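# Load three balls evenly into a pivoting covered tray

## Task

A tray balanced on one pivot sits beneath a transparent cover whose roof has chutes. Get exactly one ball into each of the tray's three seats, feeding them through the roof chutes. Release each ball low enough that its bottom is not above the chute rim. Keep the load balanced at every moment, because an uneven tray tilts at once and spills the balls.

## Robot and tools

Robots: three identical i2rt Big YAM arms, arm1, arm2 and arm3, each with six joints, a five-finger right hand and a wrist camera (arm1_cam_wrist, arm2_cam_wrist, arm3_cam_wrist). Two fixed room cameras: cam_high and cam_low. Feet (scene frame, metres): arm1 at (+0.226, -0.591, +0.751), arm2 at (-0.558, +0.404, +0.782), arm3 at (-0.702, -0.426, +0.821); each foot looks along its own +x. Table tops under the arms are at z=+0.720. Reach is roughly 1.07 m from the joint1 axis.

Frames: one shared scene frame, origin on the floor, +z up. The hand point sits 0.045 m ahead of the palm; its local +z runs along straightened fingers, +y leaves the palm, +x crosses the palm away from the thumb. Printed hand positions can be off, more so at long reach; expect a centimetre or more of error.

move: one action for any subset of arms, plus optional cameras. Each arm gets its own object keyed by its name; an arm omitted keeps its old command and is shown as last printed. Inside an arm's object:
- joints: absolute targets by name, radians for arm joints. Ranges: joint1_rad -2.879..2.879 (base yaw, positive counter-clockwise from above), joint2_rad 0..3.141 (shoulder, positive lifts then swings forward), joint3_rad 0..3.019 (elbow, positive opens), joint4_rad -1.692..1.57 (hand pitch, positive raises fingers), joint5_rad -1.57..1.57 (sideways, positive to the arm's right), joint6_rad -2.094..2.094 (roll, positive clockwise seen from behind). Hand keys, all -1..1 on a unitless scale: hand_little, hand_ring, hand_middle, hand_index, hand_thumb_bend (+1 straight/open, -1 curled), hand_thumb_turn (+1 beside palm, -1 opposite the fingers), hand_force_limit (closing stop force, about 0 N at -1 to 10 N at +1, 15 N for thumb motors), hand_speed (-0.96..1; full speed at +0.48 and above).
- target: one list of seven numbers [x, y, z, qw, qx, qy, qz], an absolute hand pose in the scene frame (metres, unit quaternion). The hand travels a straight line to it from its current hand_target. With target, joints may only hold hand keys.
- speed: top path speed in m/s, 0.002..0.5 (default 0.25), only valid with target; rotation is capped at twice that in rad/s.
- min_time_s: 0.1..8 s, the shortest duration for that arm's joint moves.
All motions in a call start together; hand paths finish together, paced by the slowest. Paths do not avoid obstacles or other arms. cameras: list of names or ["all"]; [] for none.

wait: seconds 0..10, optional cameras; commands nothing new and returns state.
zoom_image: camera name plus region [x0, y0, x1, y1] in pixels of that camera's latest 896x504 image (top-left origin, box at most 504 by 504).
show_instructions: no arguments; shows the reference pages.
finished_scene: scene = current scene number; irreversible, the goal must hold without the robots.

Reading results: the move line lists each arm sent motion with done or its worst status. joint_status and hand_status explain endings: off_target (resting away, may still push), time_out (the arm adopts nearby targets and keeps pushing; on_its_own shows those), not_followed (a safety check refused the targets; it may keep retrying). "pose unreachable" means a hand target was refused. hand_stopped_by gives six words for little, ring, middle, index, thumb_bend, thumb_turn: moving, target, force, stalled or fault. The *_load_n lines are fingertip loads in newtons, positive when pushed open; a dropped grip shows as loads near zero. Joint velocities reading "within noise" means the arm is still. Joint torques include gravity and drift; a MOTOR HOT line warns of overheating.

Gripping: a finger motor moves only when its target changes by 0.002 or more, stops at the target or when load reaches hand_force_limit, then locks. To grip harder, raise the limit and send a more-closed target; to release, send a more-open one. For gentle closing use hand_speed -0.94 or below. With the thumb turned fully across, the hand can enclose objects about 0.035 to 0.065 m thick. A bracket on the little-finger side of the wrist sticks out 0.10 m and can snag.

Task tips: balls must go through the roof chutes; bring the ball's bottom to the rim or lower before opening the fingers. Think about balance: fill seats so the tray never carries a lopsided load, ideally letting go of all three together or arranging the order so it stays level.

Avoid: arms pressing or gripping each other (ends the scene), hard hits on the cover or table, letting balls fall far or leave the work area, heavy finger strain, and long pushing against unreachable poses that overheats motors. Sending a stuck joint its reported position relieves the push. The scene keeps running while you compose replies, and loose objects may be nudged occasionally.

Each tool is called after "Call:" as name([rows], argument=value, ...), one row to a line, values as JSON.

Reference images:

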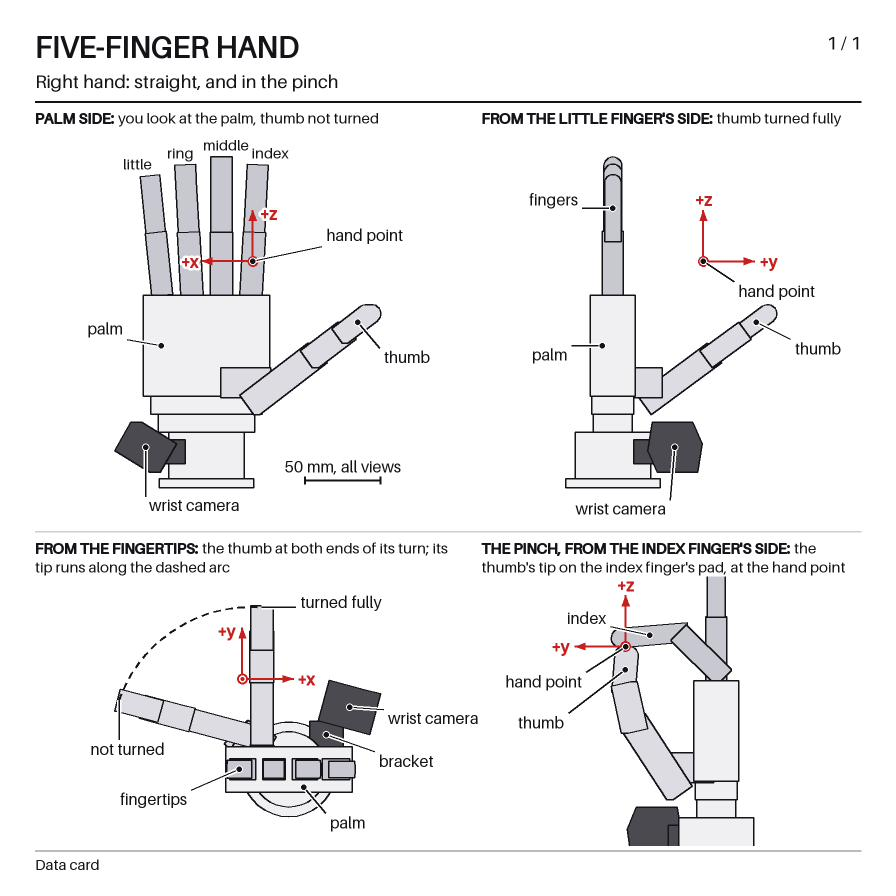

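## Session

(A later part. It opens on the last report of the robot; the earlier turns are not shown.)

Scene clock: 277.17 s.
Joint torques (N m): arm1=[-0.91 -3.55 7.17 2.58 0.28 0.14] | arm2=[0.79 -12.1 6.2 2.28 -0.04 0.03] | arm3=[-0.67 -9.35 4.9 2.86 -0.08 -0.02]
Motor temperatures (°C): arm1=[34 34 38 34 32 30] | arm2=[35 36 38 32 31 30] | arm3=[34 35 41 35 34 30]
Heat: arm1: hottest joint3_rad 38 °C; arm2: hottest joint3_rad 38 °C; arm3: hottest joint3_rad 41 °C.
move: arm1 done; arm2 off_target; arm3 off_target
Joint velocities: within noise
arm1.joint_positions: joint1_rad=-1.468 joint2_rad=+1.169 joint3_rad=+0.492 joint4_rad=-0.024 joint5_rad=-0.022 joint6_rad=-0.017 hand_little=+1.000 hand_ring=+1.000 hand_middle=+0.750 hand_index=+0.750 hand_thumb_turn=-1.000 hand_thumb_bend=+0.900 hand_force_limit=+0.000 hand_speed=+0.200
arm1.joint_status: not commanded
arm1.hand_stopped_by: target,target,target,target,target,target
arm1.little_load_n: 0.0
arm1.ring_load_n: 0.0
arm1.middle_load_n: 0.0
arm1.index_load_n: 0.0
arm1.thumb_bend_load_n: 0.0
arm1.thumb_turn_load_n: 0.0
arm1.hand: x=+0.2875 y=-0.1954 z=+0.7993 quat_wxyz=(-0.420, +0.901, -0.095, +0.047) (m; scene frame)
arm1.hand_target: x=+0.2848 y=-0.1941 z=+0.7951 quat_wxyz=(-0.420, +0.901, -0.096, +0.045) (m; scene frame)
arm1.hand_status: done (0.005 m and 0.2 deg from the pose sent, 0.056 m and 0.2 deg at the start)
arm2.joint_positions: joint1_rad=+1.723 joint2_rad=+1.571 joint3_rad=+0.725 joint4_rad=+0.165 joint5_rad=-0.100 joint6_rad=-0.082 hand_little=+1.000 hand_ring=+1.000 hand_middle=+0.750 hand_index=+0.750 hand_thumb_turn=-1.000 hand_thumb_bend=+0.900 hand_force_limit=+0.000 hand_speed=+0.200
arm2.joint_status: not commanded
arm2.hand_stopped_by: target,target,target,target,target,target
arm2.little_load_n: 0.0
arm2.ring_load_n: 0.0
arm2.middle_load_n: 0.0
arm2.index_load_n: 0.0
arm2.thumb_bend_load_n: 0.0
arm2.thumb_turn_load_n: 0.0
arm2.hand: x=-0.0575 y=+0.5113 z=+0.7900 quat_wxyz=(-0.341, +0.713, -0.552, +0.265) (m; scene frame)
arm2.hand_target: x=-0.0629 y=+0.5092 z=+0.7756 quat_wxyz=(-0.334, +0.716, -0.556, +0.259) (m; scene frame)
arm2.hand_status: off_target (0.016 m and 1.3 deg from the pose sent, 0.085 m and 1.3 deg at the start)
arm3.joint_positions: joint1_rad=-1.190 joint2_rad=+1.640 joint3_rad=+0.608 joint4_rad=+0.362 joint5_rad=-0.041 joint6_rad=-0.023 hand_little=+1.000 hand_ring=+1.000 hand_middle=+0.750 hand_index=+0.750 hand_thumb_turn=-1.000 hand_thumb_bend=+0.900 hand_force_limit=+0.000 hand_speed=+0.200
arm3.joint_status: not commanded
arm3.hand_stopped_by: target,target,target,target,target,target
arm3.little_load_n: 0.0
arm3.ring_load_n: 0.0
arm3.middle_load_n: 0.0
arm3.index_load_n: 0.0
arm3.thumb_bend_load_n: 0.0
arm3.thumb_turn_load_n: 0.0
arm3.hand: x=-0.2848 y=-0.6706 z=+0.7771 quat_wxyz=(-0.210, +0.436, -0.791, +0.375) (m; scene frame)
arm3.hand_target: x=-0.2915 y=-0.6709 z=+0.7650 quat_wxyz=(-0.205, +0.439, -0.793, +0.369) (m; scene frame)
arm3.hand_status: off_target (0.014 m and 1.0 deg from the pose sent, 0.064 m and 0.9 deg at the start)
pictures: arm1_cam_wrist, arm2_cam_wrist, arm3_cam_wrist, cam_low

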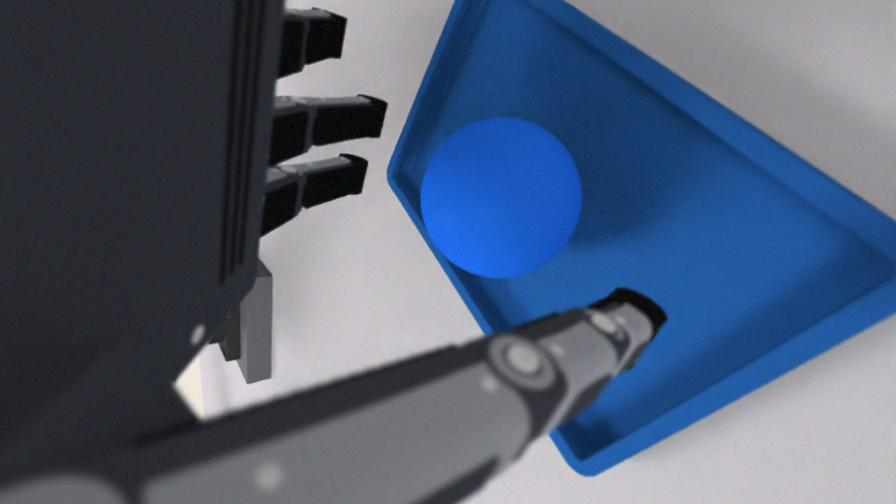

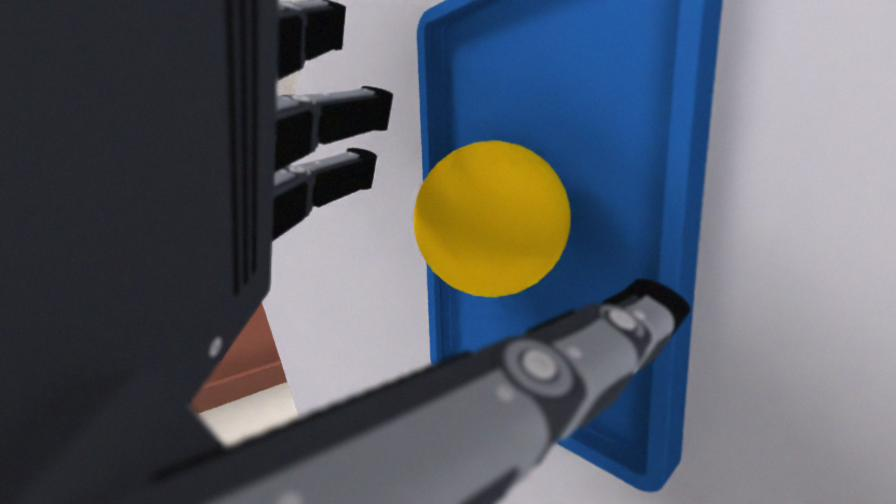

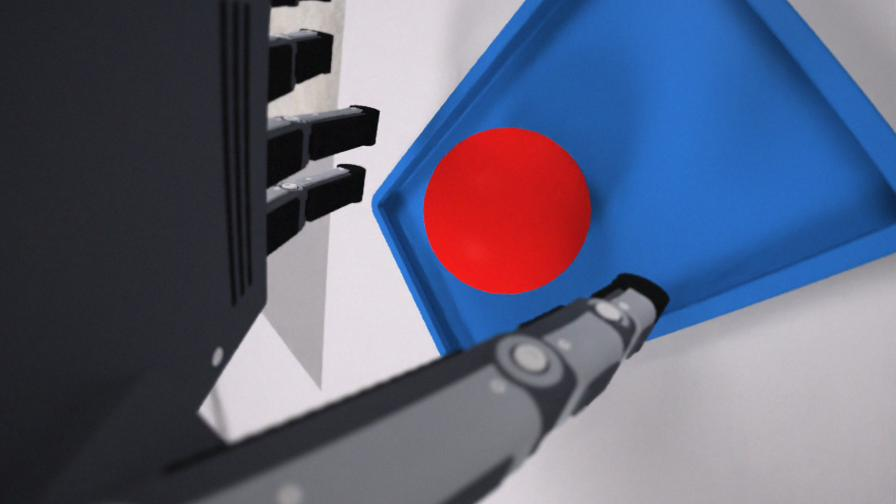

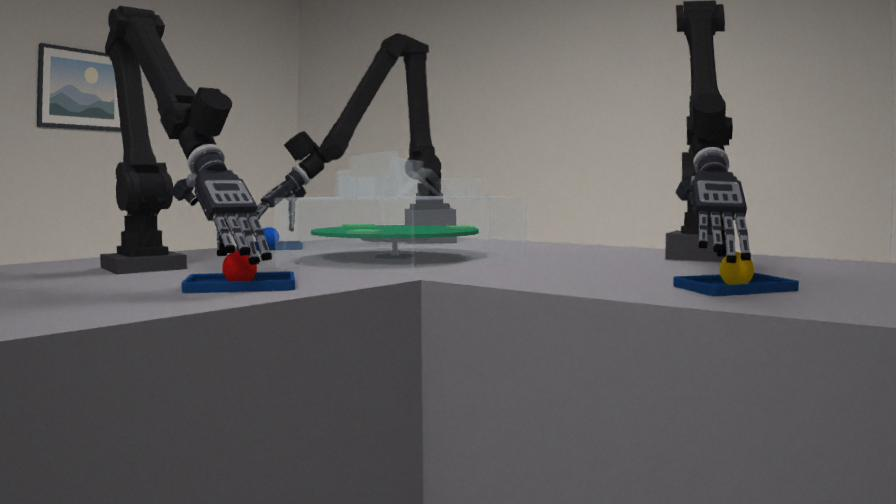

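Call:
move(arm1={"target": [0.2837, -0.1992, 0.7793, 0.4203, -0.9012, 0.0955, -0.0446], "speed": 0.05}, arm2={"target": [-0.0625, 0.5181, 0.7563, 0.3337, -0.7156, 0.5561, -0.2593], "speed": 0.05}, arm3={"target": [-0.292, -0.673, 0.7476, 0.2049, -0.4394, 0.7927, -0.3696], "speed": 0.05}, cameras=["all"])

Call:
zoom_image(camera="cam_low", region=[160, 160, 320, 310])

Call:
zoom_image(camera="cam_low", region=[660, 160, 820, 310])

Scene clock: 290.97 s.
Joint torques (N m): arm1=[-1.67 -3.43 6.78 2.51 0.24 0.06] | arm2=[2.43 -12.45 5.9 2.43 -0.03 0.11] | arm3=[-0.67 -9.7 4.36 2.86 -0.08 -0.02]
Motor temperatures (°C): arm1=[34 34 37 34 32 30] | arm2=[35 36 38 32 31 30] | arm3=[34 35 40 35 34 30]
Heat: arm1: hottest joint3_rad 37 °C; arm2: hottest joint3_rad 38 °C; arm3: hottest joint3_rad 40 °C.
move: arm1 done; arm2 off_target; arm3 off_target
Joint velocities: within noise
arm1.joint_positions: joint1_rad=-1.468 joint2_rad=+1.196 joint3_rad=+0.458 joint4_rad=+0.037 joint5_rad=-0.022 joint6_rad=-0.017 hand_little=+1.000 hand_ring=+1.000 hand_middle=+0.750 hand_index=+0.750 hand_thumb_turn=-1.000 hand_thumb_bend=+0.900 hand_force_limit=+0.000 hand_speed=+0.200
arm1.joint_status: not commanded
arm1.hand_stopped_by: target,target,target,target,target,target
arm1.little_load_n: 0.0
arm1.ring_load_n: 0.0
arm1.middle_load_n: 0.0
arm1.index_load_n: 0.0
arm1.thumb_bend_load_n: 0.0
arm1.thumb_turn_load_n: 0.0
arm1.hand: x=+0.2865 y=-0.2001 z=+0.7838 quat_wxyz=(-0.420, +0.901, -0.095, +0.047) (m; scene frame)
arm1.hand_target: x=+0.2837 y=-0.1994 z=+0.7794 quat_wxyz=(-0.420, +0.901, -0.096, +0.045) (m; scene frame)
arm1.hand_status: done (0.005 m and 0.2 deg from the pose sent, 0.021 m and 0.2 deg at the start)
arm2.joint_positions: joint1_rad=+1.726 joint2_rad=+1.623 joint3_rad=+0.716 joint4_rad=+0.228 joint5_rad=-0.084 joint6_rad=-0.078 hand_little=+1.000 hand_ring=+1.000 hand_middle=+0.750 hand_index=+0.750 hand_thumb_turn=-1.000 hand_thumb_bend=+0.900 hand_force_limit=+0.000 hand_speed=+0.200
arm2.joint_status: not commanded
arm2.hand_stopped_by: target,target,target,target,target,target
arm2.little_load_n: 0.0
arm2.ring_load_n: 0.0
arm2.middle_load_n: 0.0
arm2.index_load_n: 0.0
arm2.thumb_bend_load_n: 0.0
arm2.thumb_turn_load_n: 0.0
arm2.hand: x=-0.0548 y=+0.5105 z=+0.7714 quat_wxyz=(-0.338, +0.710, -0.555, +0.270) (m; scene frame)
arm2.hand_target: x=-0.0629 y=+0.5177 z=+0.7568 quat_wxyz=(-0.334, +0.716, -0.556, +0.259) (m; scene frame)
arm2.hand_status: off_target (0.019 m and 1.5 deg from the pose sent, 0.035 m and 1.2 deg at the start)
arm3.joint_positions: joint1_rad=-1.195 joint2_rad=+1.696 joint3_rad=+0.608 joint4_rad=+0.421 joint5_rad=-0.044 joint6_rad=-0.026 hand_little=+1.000 hand_ring=+1.000 hand_middle=+0.750 hand_index=+0.750 hand_thumb_turn=-1.000 hand_thumb_bend=+0.900 hand_force_limit=+0.000 hand_speed=+0.200
arm3.joint_status: not commanded
arm3.hand_stopped_by: target,target,target,target,target,target
arm3.little_load_n: 0.0
arm3.ring_load_n: -0.5
arm3.middle_load_n: 0.0
arm3.index_load_n: 0.0
arm3.thumb_bend_load_n: 0.0
arm3.thumb_turn_load_n: 0.0
arm3.hand: x=-0.2837 y=-0.6736 z=+0.7614 quat_wxyz=(-0.211, +0.436, -0.790, +0.376) (m; scene frame)
arm3.hand_target: x=-0.2922 y=-0.6726 z=+0.7481 quat_wxyz=(-0.205, +0.440, -0.793, +0.369) (m; scene frame)
arm3.hand_status: off_target (0.016 m and 1.2 deg from the pose sent, 0.030 m and 1.0 deg at the start)
pictures: arm1_cam_wrist, arm2_cam_wrist, arm3_cam_wrist, cam_high, cam_low

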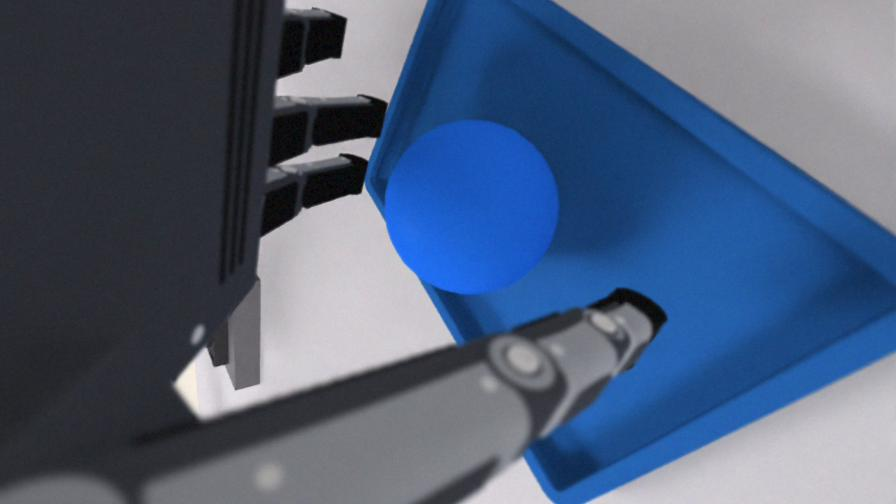

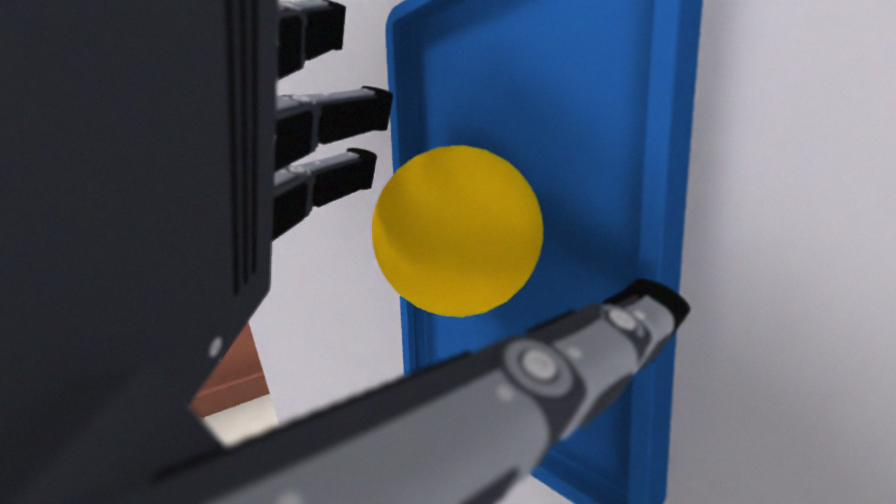

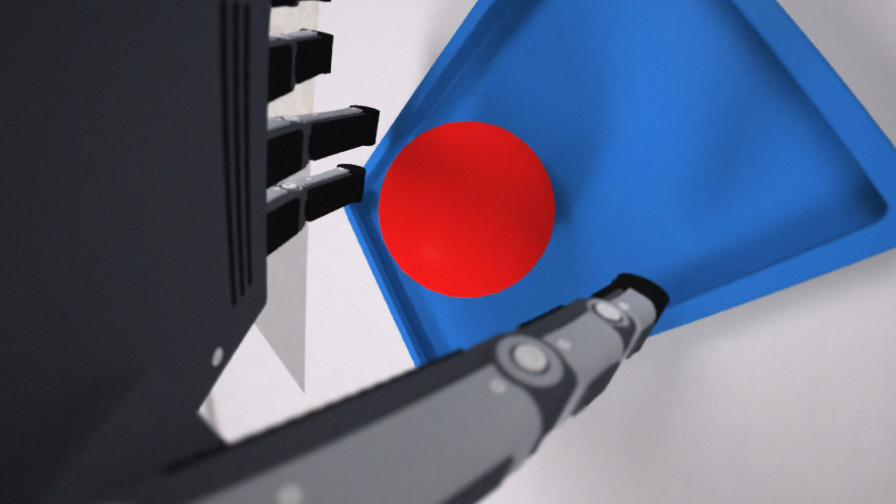

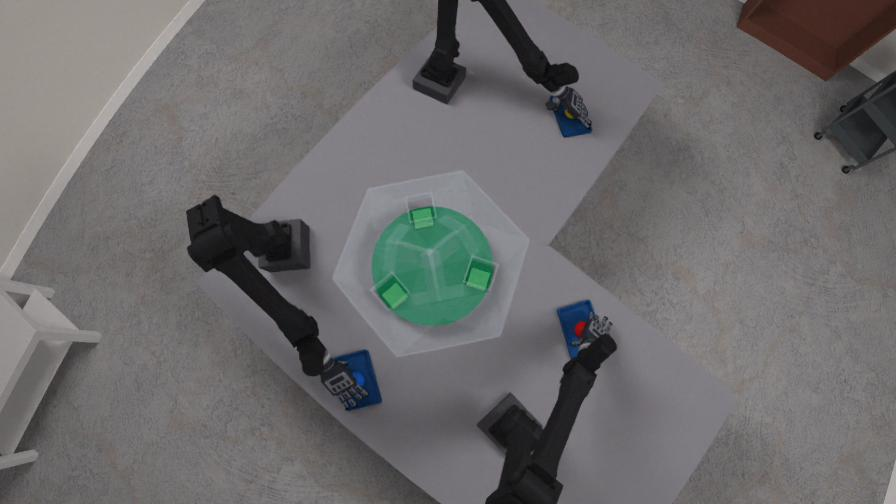

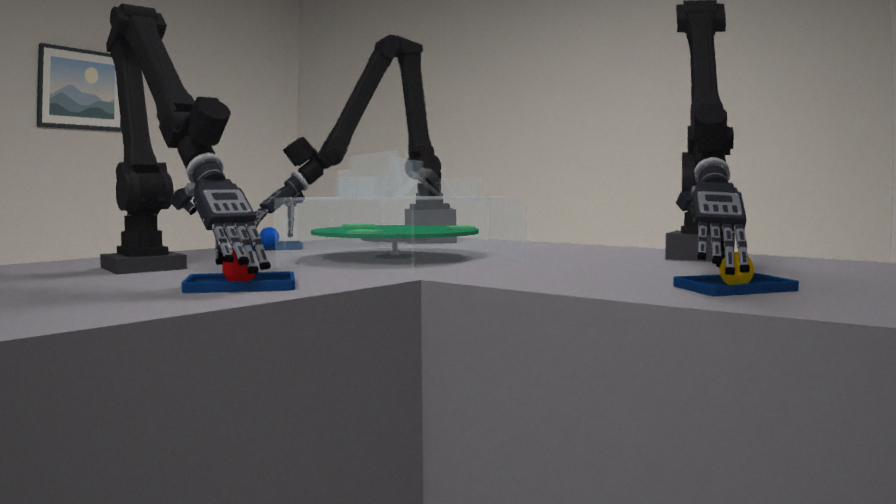

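Scaled by 3.150 from the camera's 896x504 image, which has a finer 1280x720 frame.

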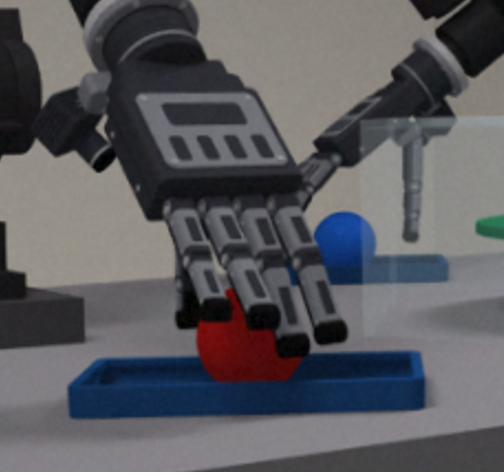

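Scaled by 3.150 from the camera's 896x504 image, which has a finer 1280x720 frame.

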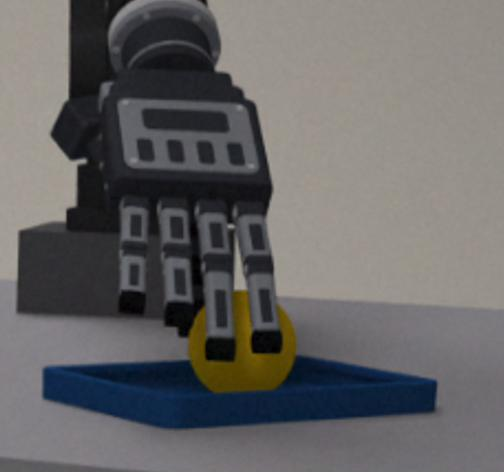

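Call:
move(arm1={"joints": {"hand_thumb_bend": 0.55, "hand_speed": -0.6, "hand_force_limit": -0.6}}, arm2={"target": [-0.0653, 0.5271, 0.7568, 0.3337, -0.7156, 0.5561, -0.2593], "speed": 0.05}, arm3={"joints": {"hand_thumb_bend": 0.55, "hand_speed": -0.6, "hand_force_limit": -0.6}}, cameras=["arm1_cam_wrist", "arm2_cam_wrist", "arm3_cam_wrist"])

Scene clock: 298.27 s.
Joint torques (N m): arm1=[-1.73 -3.6 6.65 2.76 0.22 0.07] | arm2=[2.14 -12.86 5.55 2.4 -0.03 0.13] | arm3=[-0.67 -9.7 4.34 2.91 -0.08 -0.02]
Motor temperatures (°C): arm1=[34 34 37 34 32 30] | arm2=[35 36 37 32 31 30] | arm3=[34 35 39 35 34 30]
Heat: arm1: hottest joint3_rad 37 °C; arm2: hottest joint3_rad 37 °C; arm3: hottest joint3_rad 39 °C.
move: arm1 done; arm2 off_target; arm3 done
Joint velocities: within noise
arm1.joint_positions: joint1_rad=-1.468 joint2_rad=+1.196 joint3_rad=+0.458 joint4_rad=+0.037 joint5_rad=-0.022 joint6_rad=-0.017 hand_little=+1.000 hand_ring=+1.000 hand_middle=+0.750 hand_index=+0.750 hand_thumb_turn=-1.000 hand_thumb_bend=+0.550 hand_force_limit=-0.600 hand_speed=-0.600
arm1.joint_status: all done
arm1.hand_stopped_by: target,target,target,target,target,target
arm1.little_load_n: 0.0
arm1.ring_load_n: 0.0
arm1.middle_load_n: 0.0
arm1.index_load_n: 0.0
arm1.thumb_bend_load_n: 0.0
arm1.thumb_turn_load_n: 0.0
arm1.hand: x=+0.2865 y=-0.2001 z=+0.7838 quat_wxyz=(-0.420, +0.901, -0.095, +0.047) (m; scene frame)
arm1.hand_target: x=+0.2837 y=-0.1994 z=+0.7794 quat_wxyz=(-0.420, +0.901, -0.096, +0.045) (m; scene frame)
arm1.hand_status: not commanded
arm2.joint_positions: joint1_rad=+1.751 joint2_rad=+1.623 joint3_rad=+0.716 joint4_rad=+0.228 joint5_rad=-0.066 joint6_rad=-0.062 hand_little=+1.000 hand_ring=+1.000 hand_middle=+0.750 hand_index=+0.750 hand_thumb_turn=-1.000 hand_thumb_bend=+0.900 hand_force_limit=+0.000 hand_speed=+0.200
arm2.joint_status: not commanded
arm2.hand_stopped_by: target,target,target,target,target,target
arm2.little_load_n: 0.0
arm2.ring_load_n: 0.0
arm2.middle_load_n: 0.0
arm2.index_load_n: 0.0
arm2.thumb_bend_load_n: 0.0
arm2.thumb_turn_load_n: 0.0
arm2.hand: x=-0.0564 y=+0.5206 z=+0.7713 quat_wxyz=(-0.338, +0.711, -0.555, +0.269) (m; scene frame)
arm2.hand_target: x=-0.0656 y=+0.5268 z=+0.7573 quat_wxyz=(-0.334, +0.716, -0.556, +0.259) (m; scene frame)
arm2.hand_status: off_target (0.018 m and 1.4 deg from the pose sent, 0.024 m and 1.5 deg at the start)
arm3.joint_positions: joint1_rad=-1.195 joint2_rad=+1.696 joint3_rad=+0.608 joint4_rad=+0.421 joint5_rad=-0.044 joint6_rad=-0.026 hand_little=+1.000 hand_ring=+1.000 hand_middle=+0.750 hand_index=+0.750 hand_thumb_turn=-1.000 hand_thumb_bend=+0.550 hand_force_limit=-0.600 hand_speed=-0.600
arm3.joint_status: all done
arm3.hand_stopped_by: target,target,target,target,target,target
arm3.little_load_n: 0.0
arm3.ring_load_n: 0.0
arm3.middle_load_n: 0.0
arm3.index_load_n: 0.0
arm3.thumb_bend_load_n: 0.0
arm3.thumb_turn_load_n: 0.0
arm3.hand: x=-0.2837 y=-0.6736 z=+0.7614 quat_wxyz=(-0.211, +0.436, -0.790, +0.376) (m; scene frame)
arm3.hand_target: x=-0.2922 y=-0.6726 z=+0.7480 quat_wxyz=(-0.205, +0.439, -0.793, +0.369) (m; scene frame)
arm3.hand_status: not commanded
pictures: arm1_cam_wrist, arm2_cam_wrist, arm3_cam_wrist

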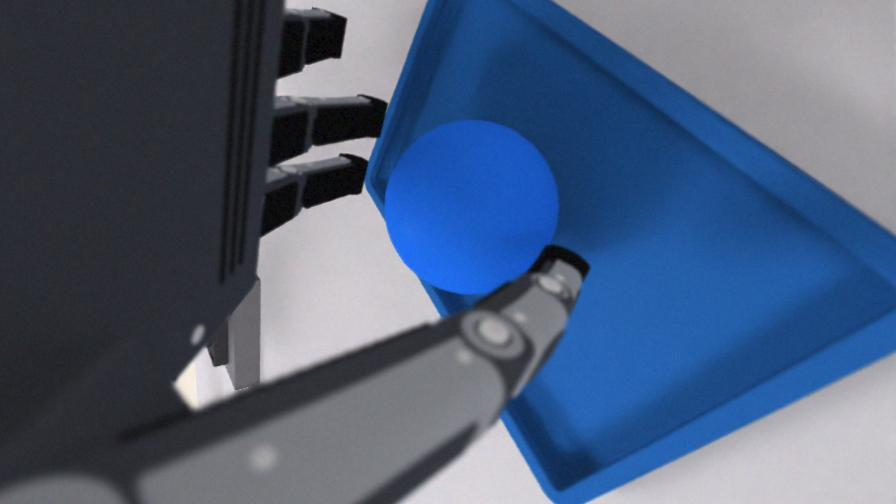

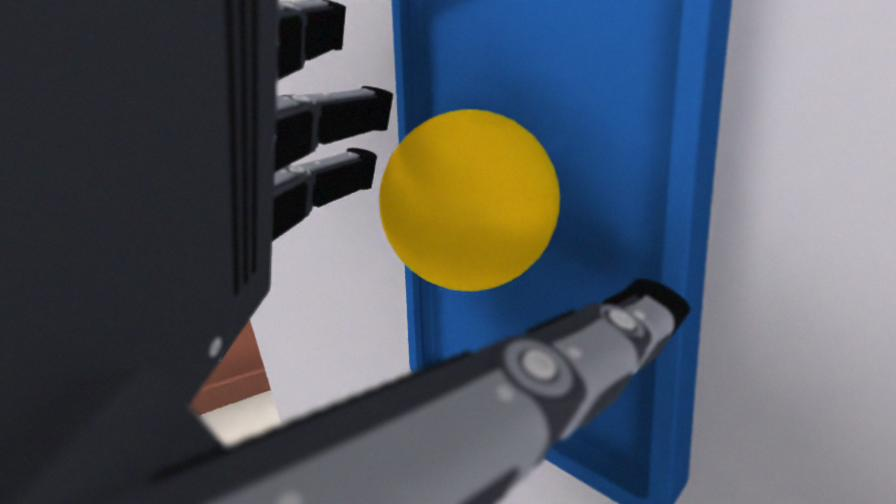

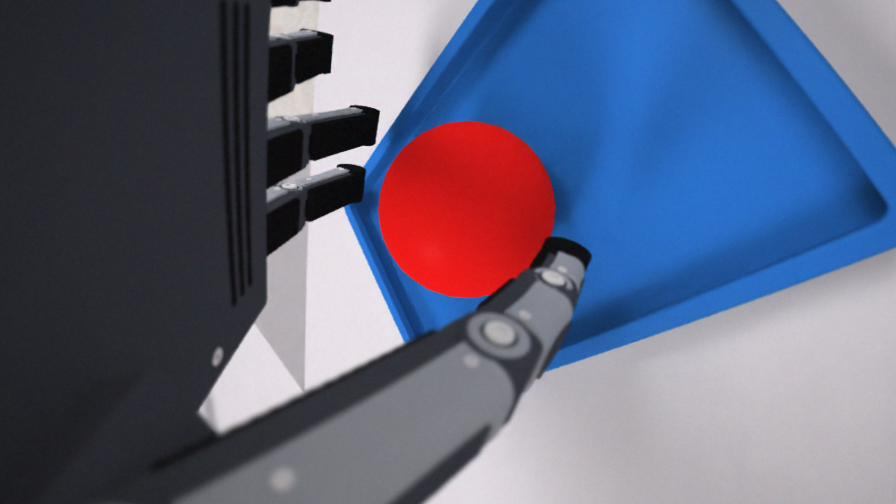

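Call:
move(arm1={"joints": {"hand_index": 0.0, "hand_middle": 0.0, "hand_speed": -0.85, "hand_force_limit": -0.5}}, arm2={"joints": {"hand_thumb_bend": 0.55, "hand_speed": -0.6, "hand_force_limit": -0.6}}, arm3={"joints": {"hand_index": 0.0, "hand_middle": 0.0, "hand_speed": -0.85, "hand_force_limit": -0.5}}, cameras=["arm1_cam_wrist", "arm2_cam_wrist", "arm3_cam_wrist", "cam_low"])

Scene clock: 304.00 s.
Joint torques (N m): arm1=[-1.55 -3.84 6.78 2.52 0.22 0.08] | arm2=[2.14 -12.98 5.52 2.41 -0.04 0.1] | arm3=[-0.67 -9.7 4.33 2.82 -0.07 -0.02]
Motor temperatures (°C): arm1=[34 34 37 34 32 30] | arm2=[35 36 37 32 31 30] | arm3=[34 35 39 35 34 30]
Heat: arm1: hottest joint3_rad 37 °C; arm2: hottest joint3_rad 37 °C; arm3: hottest joint3_rad 39 °C.
move: arm1 off_target; arm2 done; arm3 off_target
Joint velocities: within noise
arm1.joint_positions: joint1_rad=-1.468 joint2_rad=+1.196 joint3_rad=+0.458 joint4_rad=+0.039 joint5_rad=-0.022 joint6_rad=-0.017 hand_little=+1.000 hand_ring=+1.000 hand_middle=+0.293 hand_index=+0.281 hand_thumb_turn=-1.000 hand_thumb_bend=+0.552 hand_force_limit=-0.500 hand_speed=-0.850
arm1.joint_status: hand_middle off_target (ended at +0.293, target +0.000); hand_index off_target (ended at +0.281, target +0.000); the others done
arm1.hand_stopped_by: target,target,force,force,target,target
arm1.little_load_n: 0.0
arm1.ring_load_n: 0.0
arm1.middle_load_n: 2.5
arm1.index_load_n: 5.0
arm1.thumb_bend_load_n: 7.0
arm1.thumb_turn_load_n: 0.0
arm1.hand: x=+0.2865 y=-0.1998 z=+0.7839 quat_wxyz=(-0.421, +0.901, -0.095, +0.047) (m; scene frame)
arm1.hand_target: x=+0.2837 y=-0.1994 z=+0.7793 quat_wxyz=(-0.420, +0.901, -0.095, +0.044) (m; scene frame)
arm1.hand_status: not commanded
arm2.joint_positions: joint1_rad=+1.751 joint2_rad=+1.623 joint3_rad=+0.716 joint4_rad=+0.228 joint5_rad=-0.066 joint6_rad=-0.062 hand_little=+1.000 hand_ring=+1.000 hand_middle=+0.750 hand_index=+0.750 hand_thumb_turn=-1.000 hand_thumb_bend=+0.550 hand_force_limit=-0.600 hand_speed=-0.600
arm2.joint_status: all done
arm2.hand_stopped_by: target,target,target,target,target,target
arm2.little_load_n: 0.0
arm2.ring_load_n: 0.0
arm2.middle_load_n: 0.0
arm2.index_load_n: 0.0
arm2.thumb_bend_load_n: 0.0
arm2.thumb_turn_load_n: 0.0
arm2.hand: x=-0.0564 y=+0.5206 z=+0.7713 quat_wxyz=(-0.338, +0.711, -0.555, +0.269) (m; scene frame)
arm2.hand_target: x=-0.0656 y=+0.5268 z=+0.7573 quat_wxyz=(-0.334, +0.716, -0.556, +0.259) (m; scene frame)
arm2.hand_status: not commanded
arm3.joint_positions: joint1_rad=-1.195 joint2_rad=+1.696 joint3_rad=+0.608 joint4_rad=+0.423 joint5_rad=-0.045 joint6_rad=-0.026 hand_little=+1.000 hand_ring=+1.000 hand_middle=+0.293 hand_index=+0.279 hand_thumb_turn=-1.000 hand_thumb_bend=+0.551 hand_force_limit=-0.500 hand_speed=-0.850
arm3.joint_status: hand_middle off_target (ended at +0.293, target +0.000); hand_index off_target (ended at +0.279, target +0.000); the others done
arm3.hand_stopped_by: target,target,force,force,target,target
arm3.little_load_n: 0.0
arm3.ring_load_n: 0.0
arm3.middle_load_n: 1.5
arm3.index_load_n: 3.5
arm3.thumb_bend_load_n: 4.5
arm3.thumb_turn_load_n: 0.0
arm3.hand: x=-0.2835 y=-0.6740 z=+0.7617 quat_wxyz=(-0.211, +0.436, -0.789, +0.377) (m; scene frame)
arm3.hand_target: x=-0.2923 y=-0.6727 z=+0.7481 quat_wxyz=(-0.205, +0.439, -0.793, +0.369) (m; scene frame)
arm3.hand_status: not commanded
pictures: arm1_cam_wrist, arm2_cam_wrist, arm3_cam_wrist, cam_low

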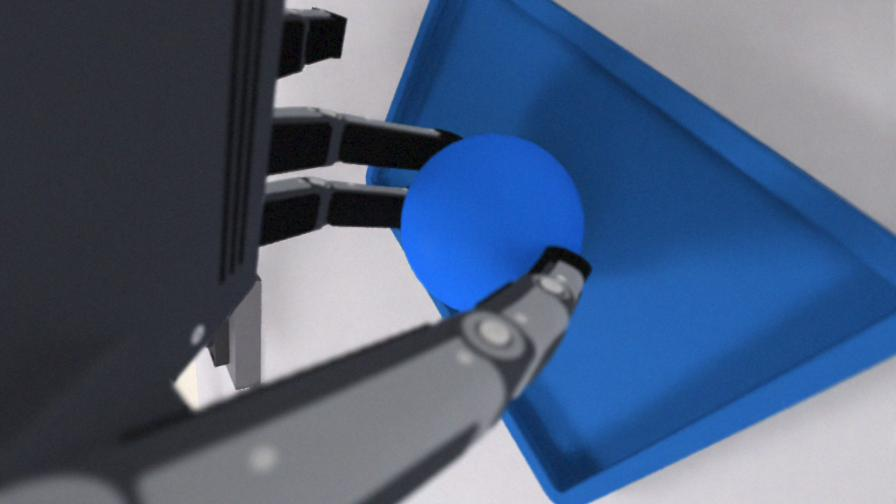

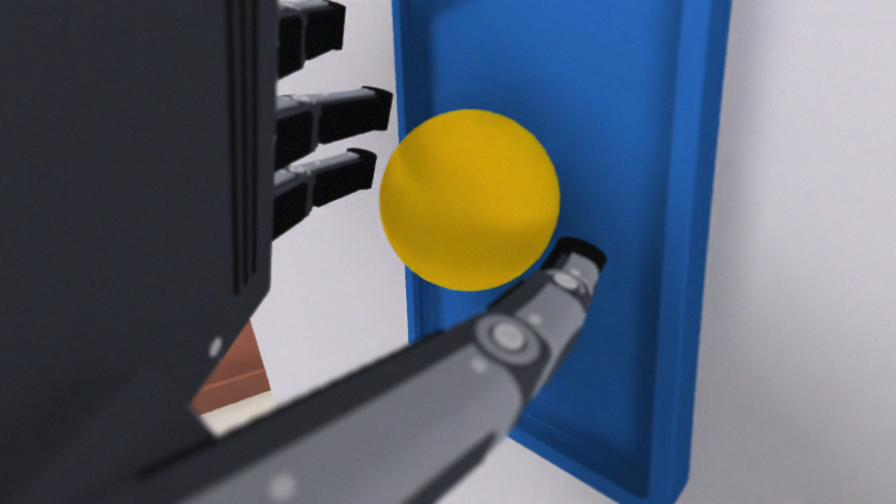

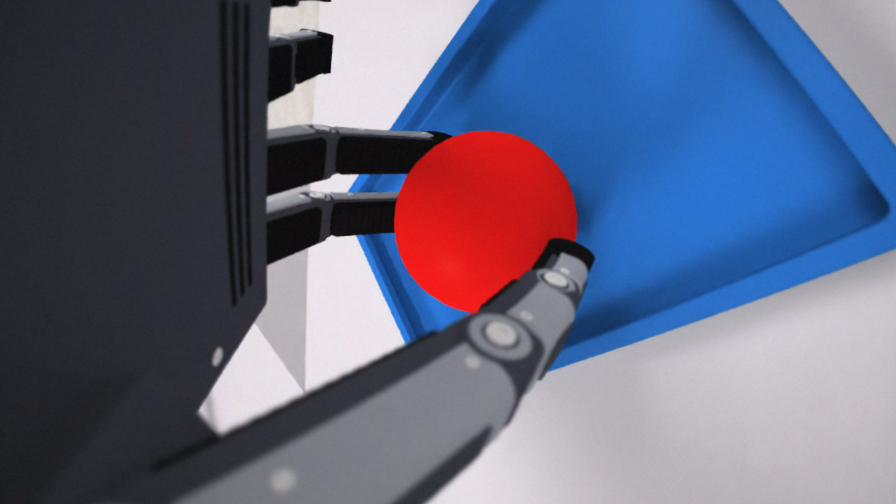

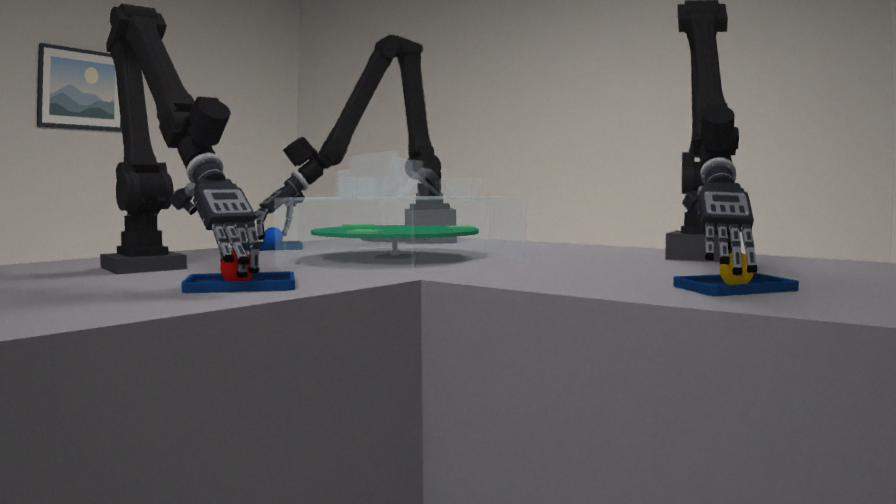

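Call:
move(arm2={"joints": {"hand_index": 0.0, "hand_middle": 0.0, "hand_speed": -0.85, "hand_force_limit": -0.5}}, arm1={"target": [0.2837, -0.1992, 0.9, 0.4203, -0.9012, 0.0955, -0.0446], "speed": 0.1}, arm3={"target": [-0.292, -0.673, 0.87, 0.2049, -0.4394, 0.7927, -0.3696], "speed": 0.1}, cameras=["arm1_cam_wrist", "arm2_cam_wrist", "arm3_cam_wrist", "cam_low"])

Scene clock: 310.23 s.
Joint torques (N m): arm1=[-1.55 -5.48 14.09 1.63 0.11 0.05] | arm2=[2.2 -12.57 5.61 2.29 -0.03 0.1] | arm3=[-0.73 -11.46 10.99 1.59 -0.08 0.01]
Motor temperatures (°C): arm1=[34 34 37 34 32 30] | arm2=[35 37 37 32 31 30] | arm3=[34 35 39 35 34 30]
Heat: arm1: hottest joint3_rad 37 °C; arm2: hottest joint2_rad 37 °C; arm3: hottest joint3_rad 39 °C.
move: arm1 off_target; arm2 off_target; arm3 off_target
Joint velocities: within noise
arm1.joint_positions: joint1_rad=-1.468 joint2_rad=+0.988 joint3_rad=+0.599 joint4_rad=-0.395 joint5_rad=-0.021 joint6_rad=-0.016 hand_little=+1.000 hand_ring=+1.000 hand_middle=+0.293 hand_index=+0.281 hand_thumb_turn=-1.000 hand_thumb_bend=+0.552 hand_force_limit=-0.500 hand_speed=-0.850
arm1.joint_status: not commanded
arm1.hand_stopped_by: target,target,force,force,target,target
arm1.little_load_n: 0.0
arm1.ring_load_n: 0.0
arm1.middle_load_n: 2.5
arm1.index_load_n: 5.0
arm1.thumb_bend_load_n: 7.0
arm1.thumb_turn_load_n: 0.0
arm1.hand: x=+0.2803 y=-0.2238 z=+0.8589 quat_wxyz=(-0.383, +0.918, -0.098, +0.042) (m; scene frame)
arm1.hand_target: x=+0.2833 y=-0.2013 z=+0.9001 quat_wxyz=(-0.421, +0.901, -0.096, +0.044) (m; scene frame)
arm1.hand_status: off_target (0.048 m and 4.7 deg from the pose sent, 0.116 m and 0.3 deg at the start)
arm2.joint_positions: joint1_rad=+1.751 joint2_rad=+1.623 joint3_rad=+0.716 joint4_rad=+0.230 joint5_rad=-0.066 joint6_rad=-0.062 hand_little=+1.000 hand_ring=+1.000 hand_middle=+0.293 hand_index=+0.293 hand_thumb_turn=-1.000 hand_thumb_bend=+0.552 hand_force_limit=-0.500 hand_speed=-0.850
arm2.joint_status: hand_middle off_target (ended at +0.293, target +0.000); hand_index off_target (ended at +0.293, target +0.000); the others done
arm2.hand_stopped_by: target,target,force,force,target,target
arm2.little_load_n: 0.0
arm2.ring_load_n: 0.0
arm2.middle_load_n: 2.5
arm2.index_load_n: 3.0
arm2.thumb_bend_load_n: 6.5
arm2.thumb_turn_load_n: 0.0
arm2.hand: x=-0.0560 y=+0.5206 z=+0.7716 quat_wxyz=(-0.339, +0.710, -0.555, +0.270) (m; scene frame)
arm2.hand_target: x=-0.0656 y=+0.5268 z=+0.7573 quat_wxyz=(-0.334, +0.716, -0.556, +0.259) (m; scene frame)
arm2.hand_status: not commanded
arm3.joint_positions: joint1_rad=-1.196 joint2_rad=+1.392 joint3_rad=+0.626 joint4_rad=+0.010 joint5_rad=-0.045 joint6_rad=-0.030 hand_little=+1.000 hand_ring=+1.000 hand_middle=+0.293 hand_index=+0.279 hand_thumb_turn=-1.000 hand_thumb_bend=+0.551 hand_force_limit=-0.500 hand_speed=-0.850
arm3.joint_status: not commanded
arm3.hand_stopped_by: target,target,force,force,target,target
arm3.little_load_n: 0.0
arm3.ring_load_n: 0.0
arm3.middle_load_n: 1.5
arm3.index_load_n: 2.5
arm3.thumb_bend_load_n: 4.5
arm3.thumb_turn_load_n: 0.0
arm3.hand: x=-0.3134 y=-0.6535 z=+0.8382 quat_wxyz=(-0.192, +0.445, -0.806, +0.340) (m; scene frame)
arm3.hand_target: x=-0.2934 y=-0.6721 z=+0.8707 quat_wxyz=(-0.205, +0.439, -0.793, +0.370) (m; scene frame)
arm3.hand_status: off_target (0.043 m and 4.0 deg from the pose sent, 0.109 m and 1.3 deg at the start)
pictures: arm1_cam_wrist, arm2_cam_wrist, arm3_cam_wrist, cam_low

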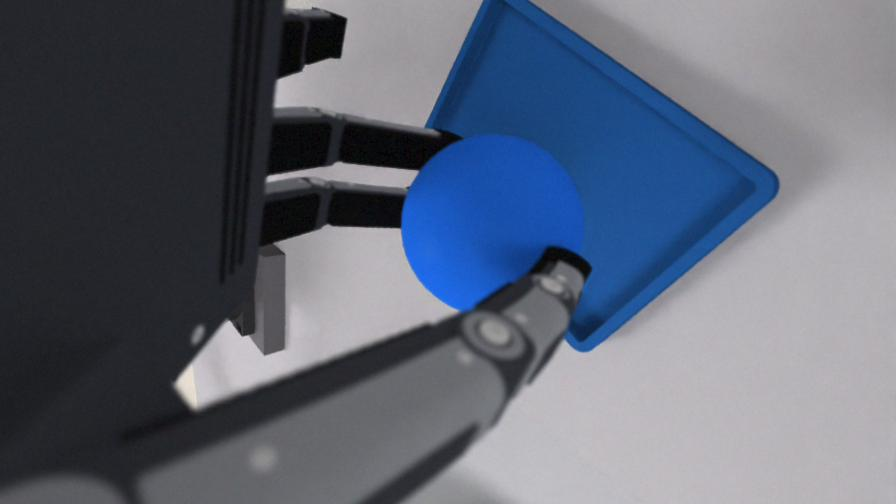

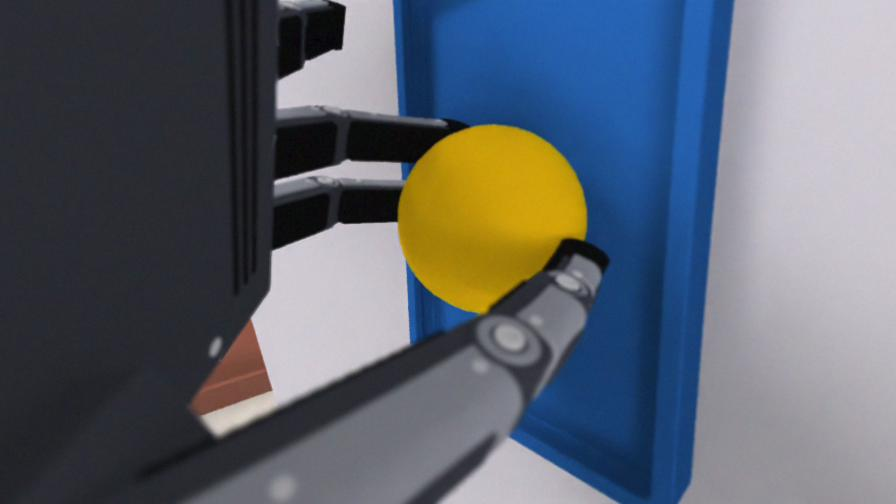

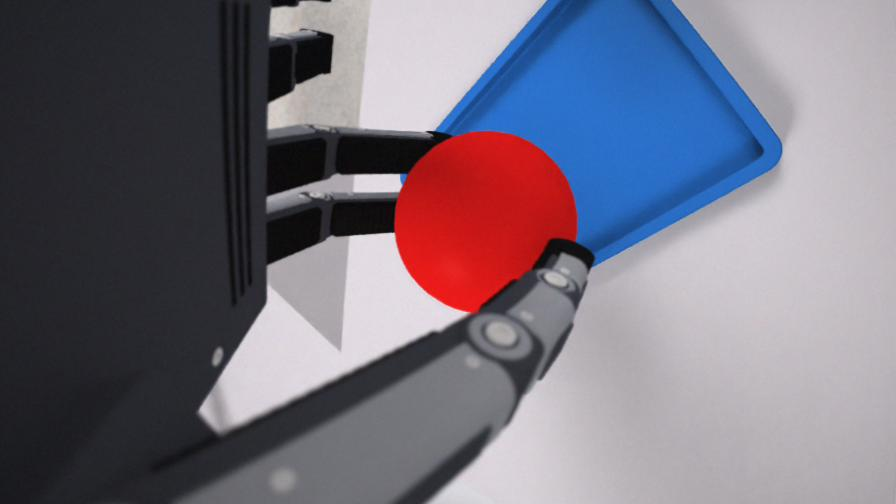

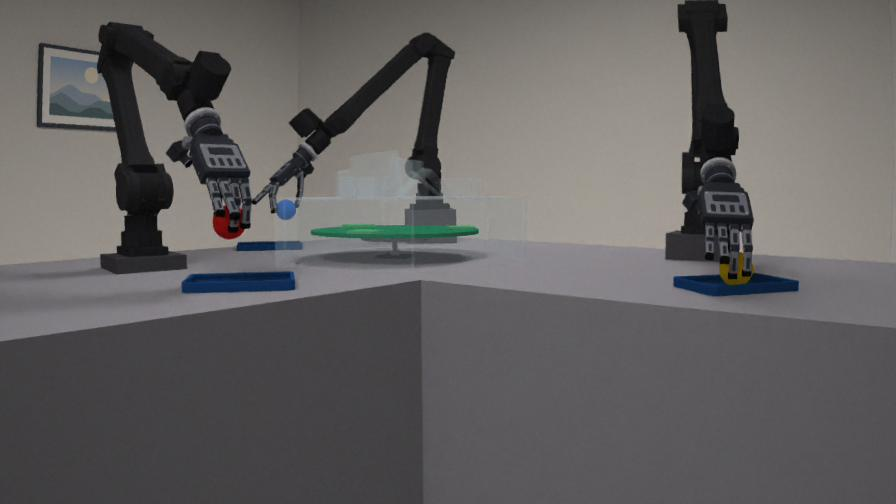

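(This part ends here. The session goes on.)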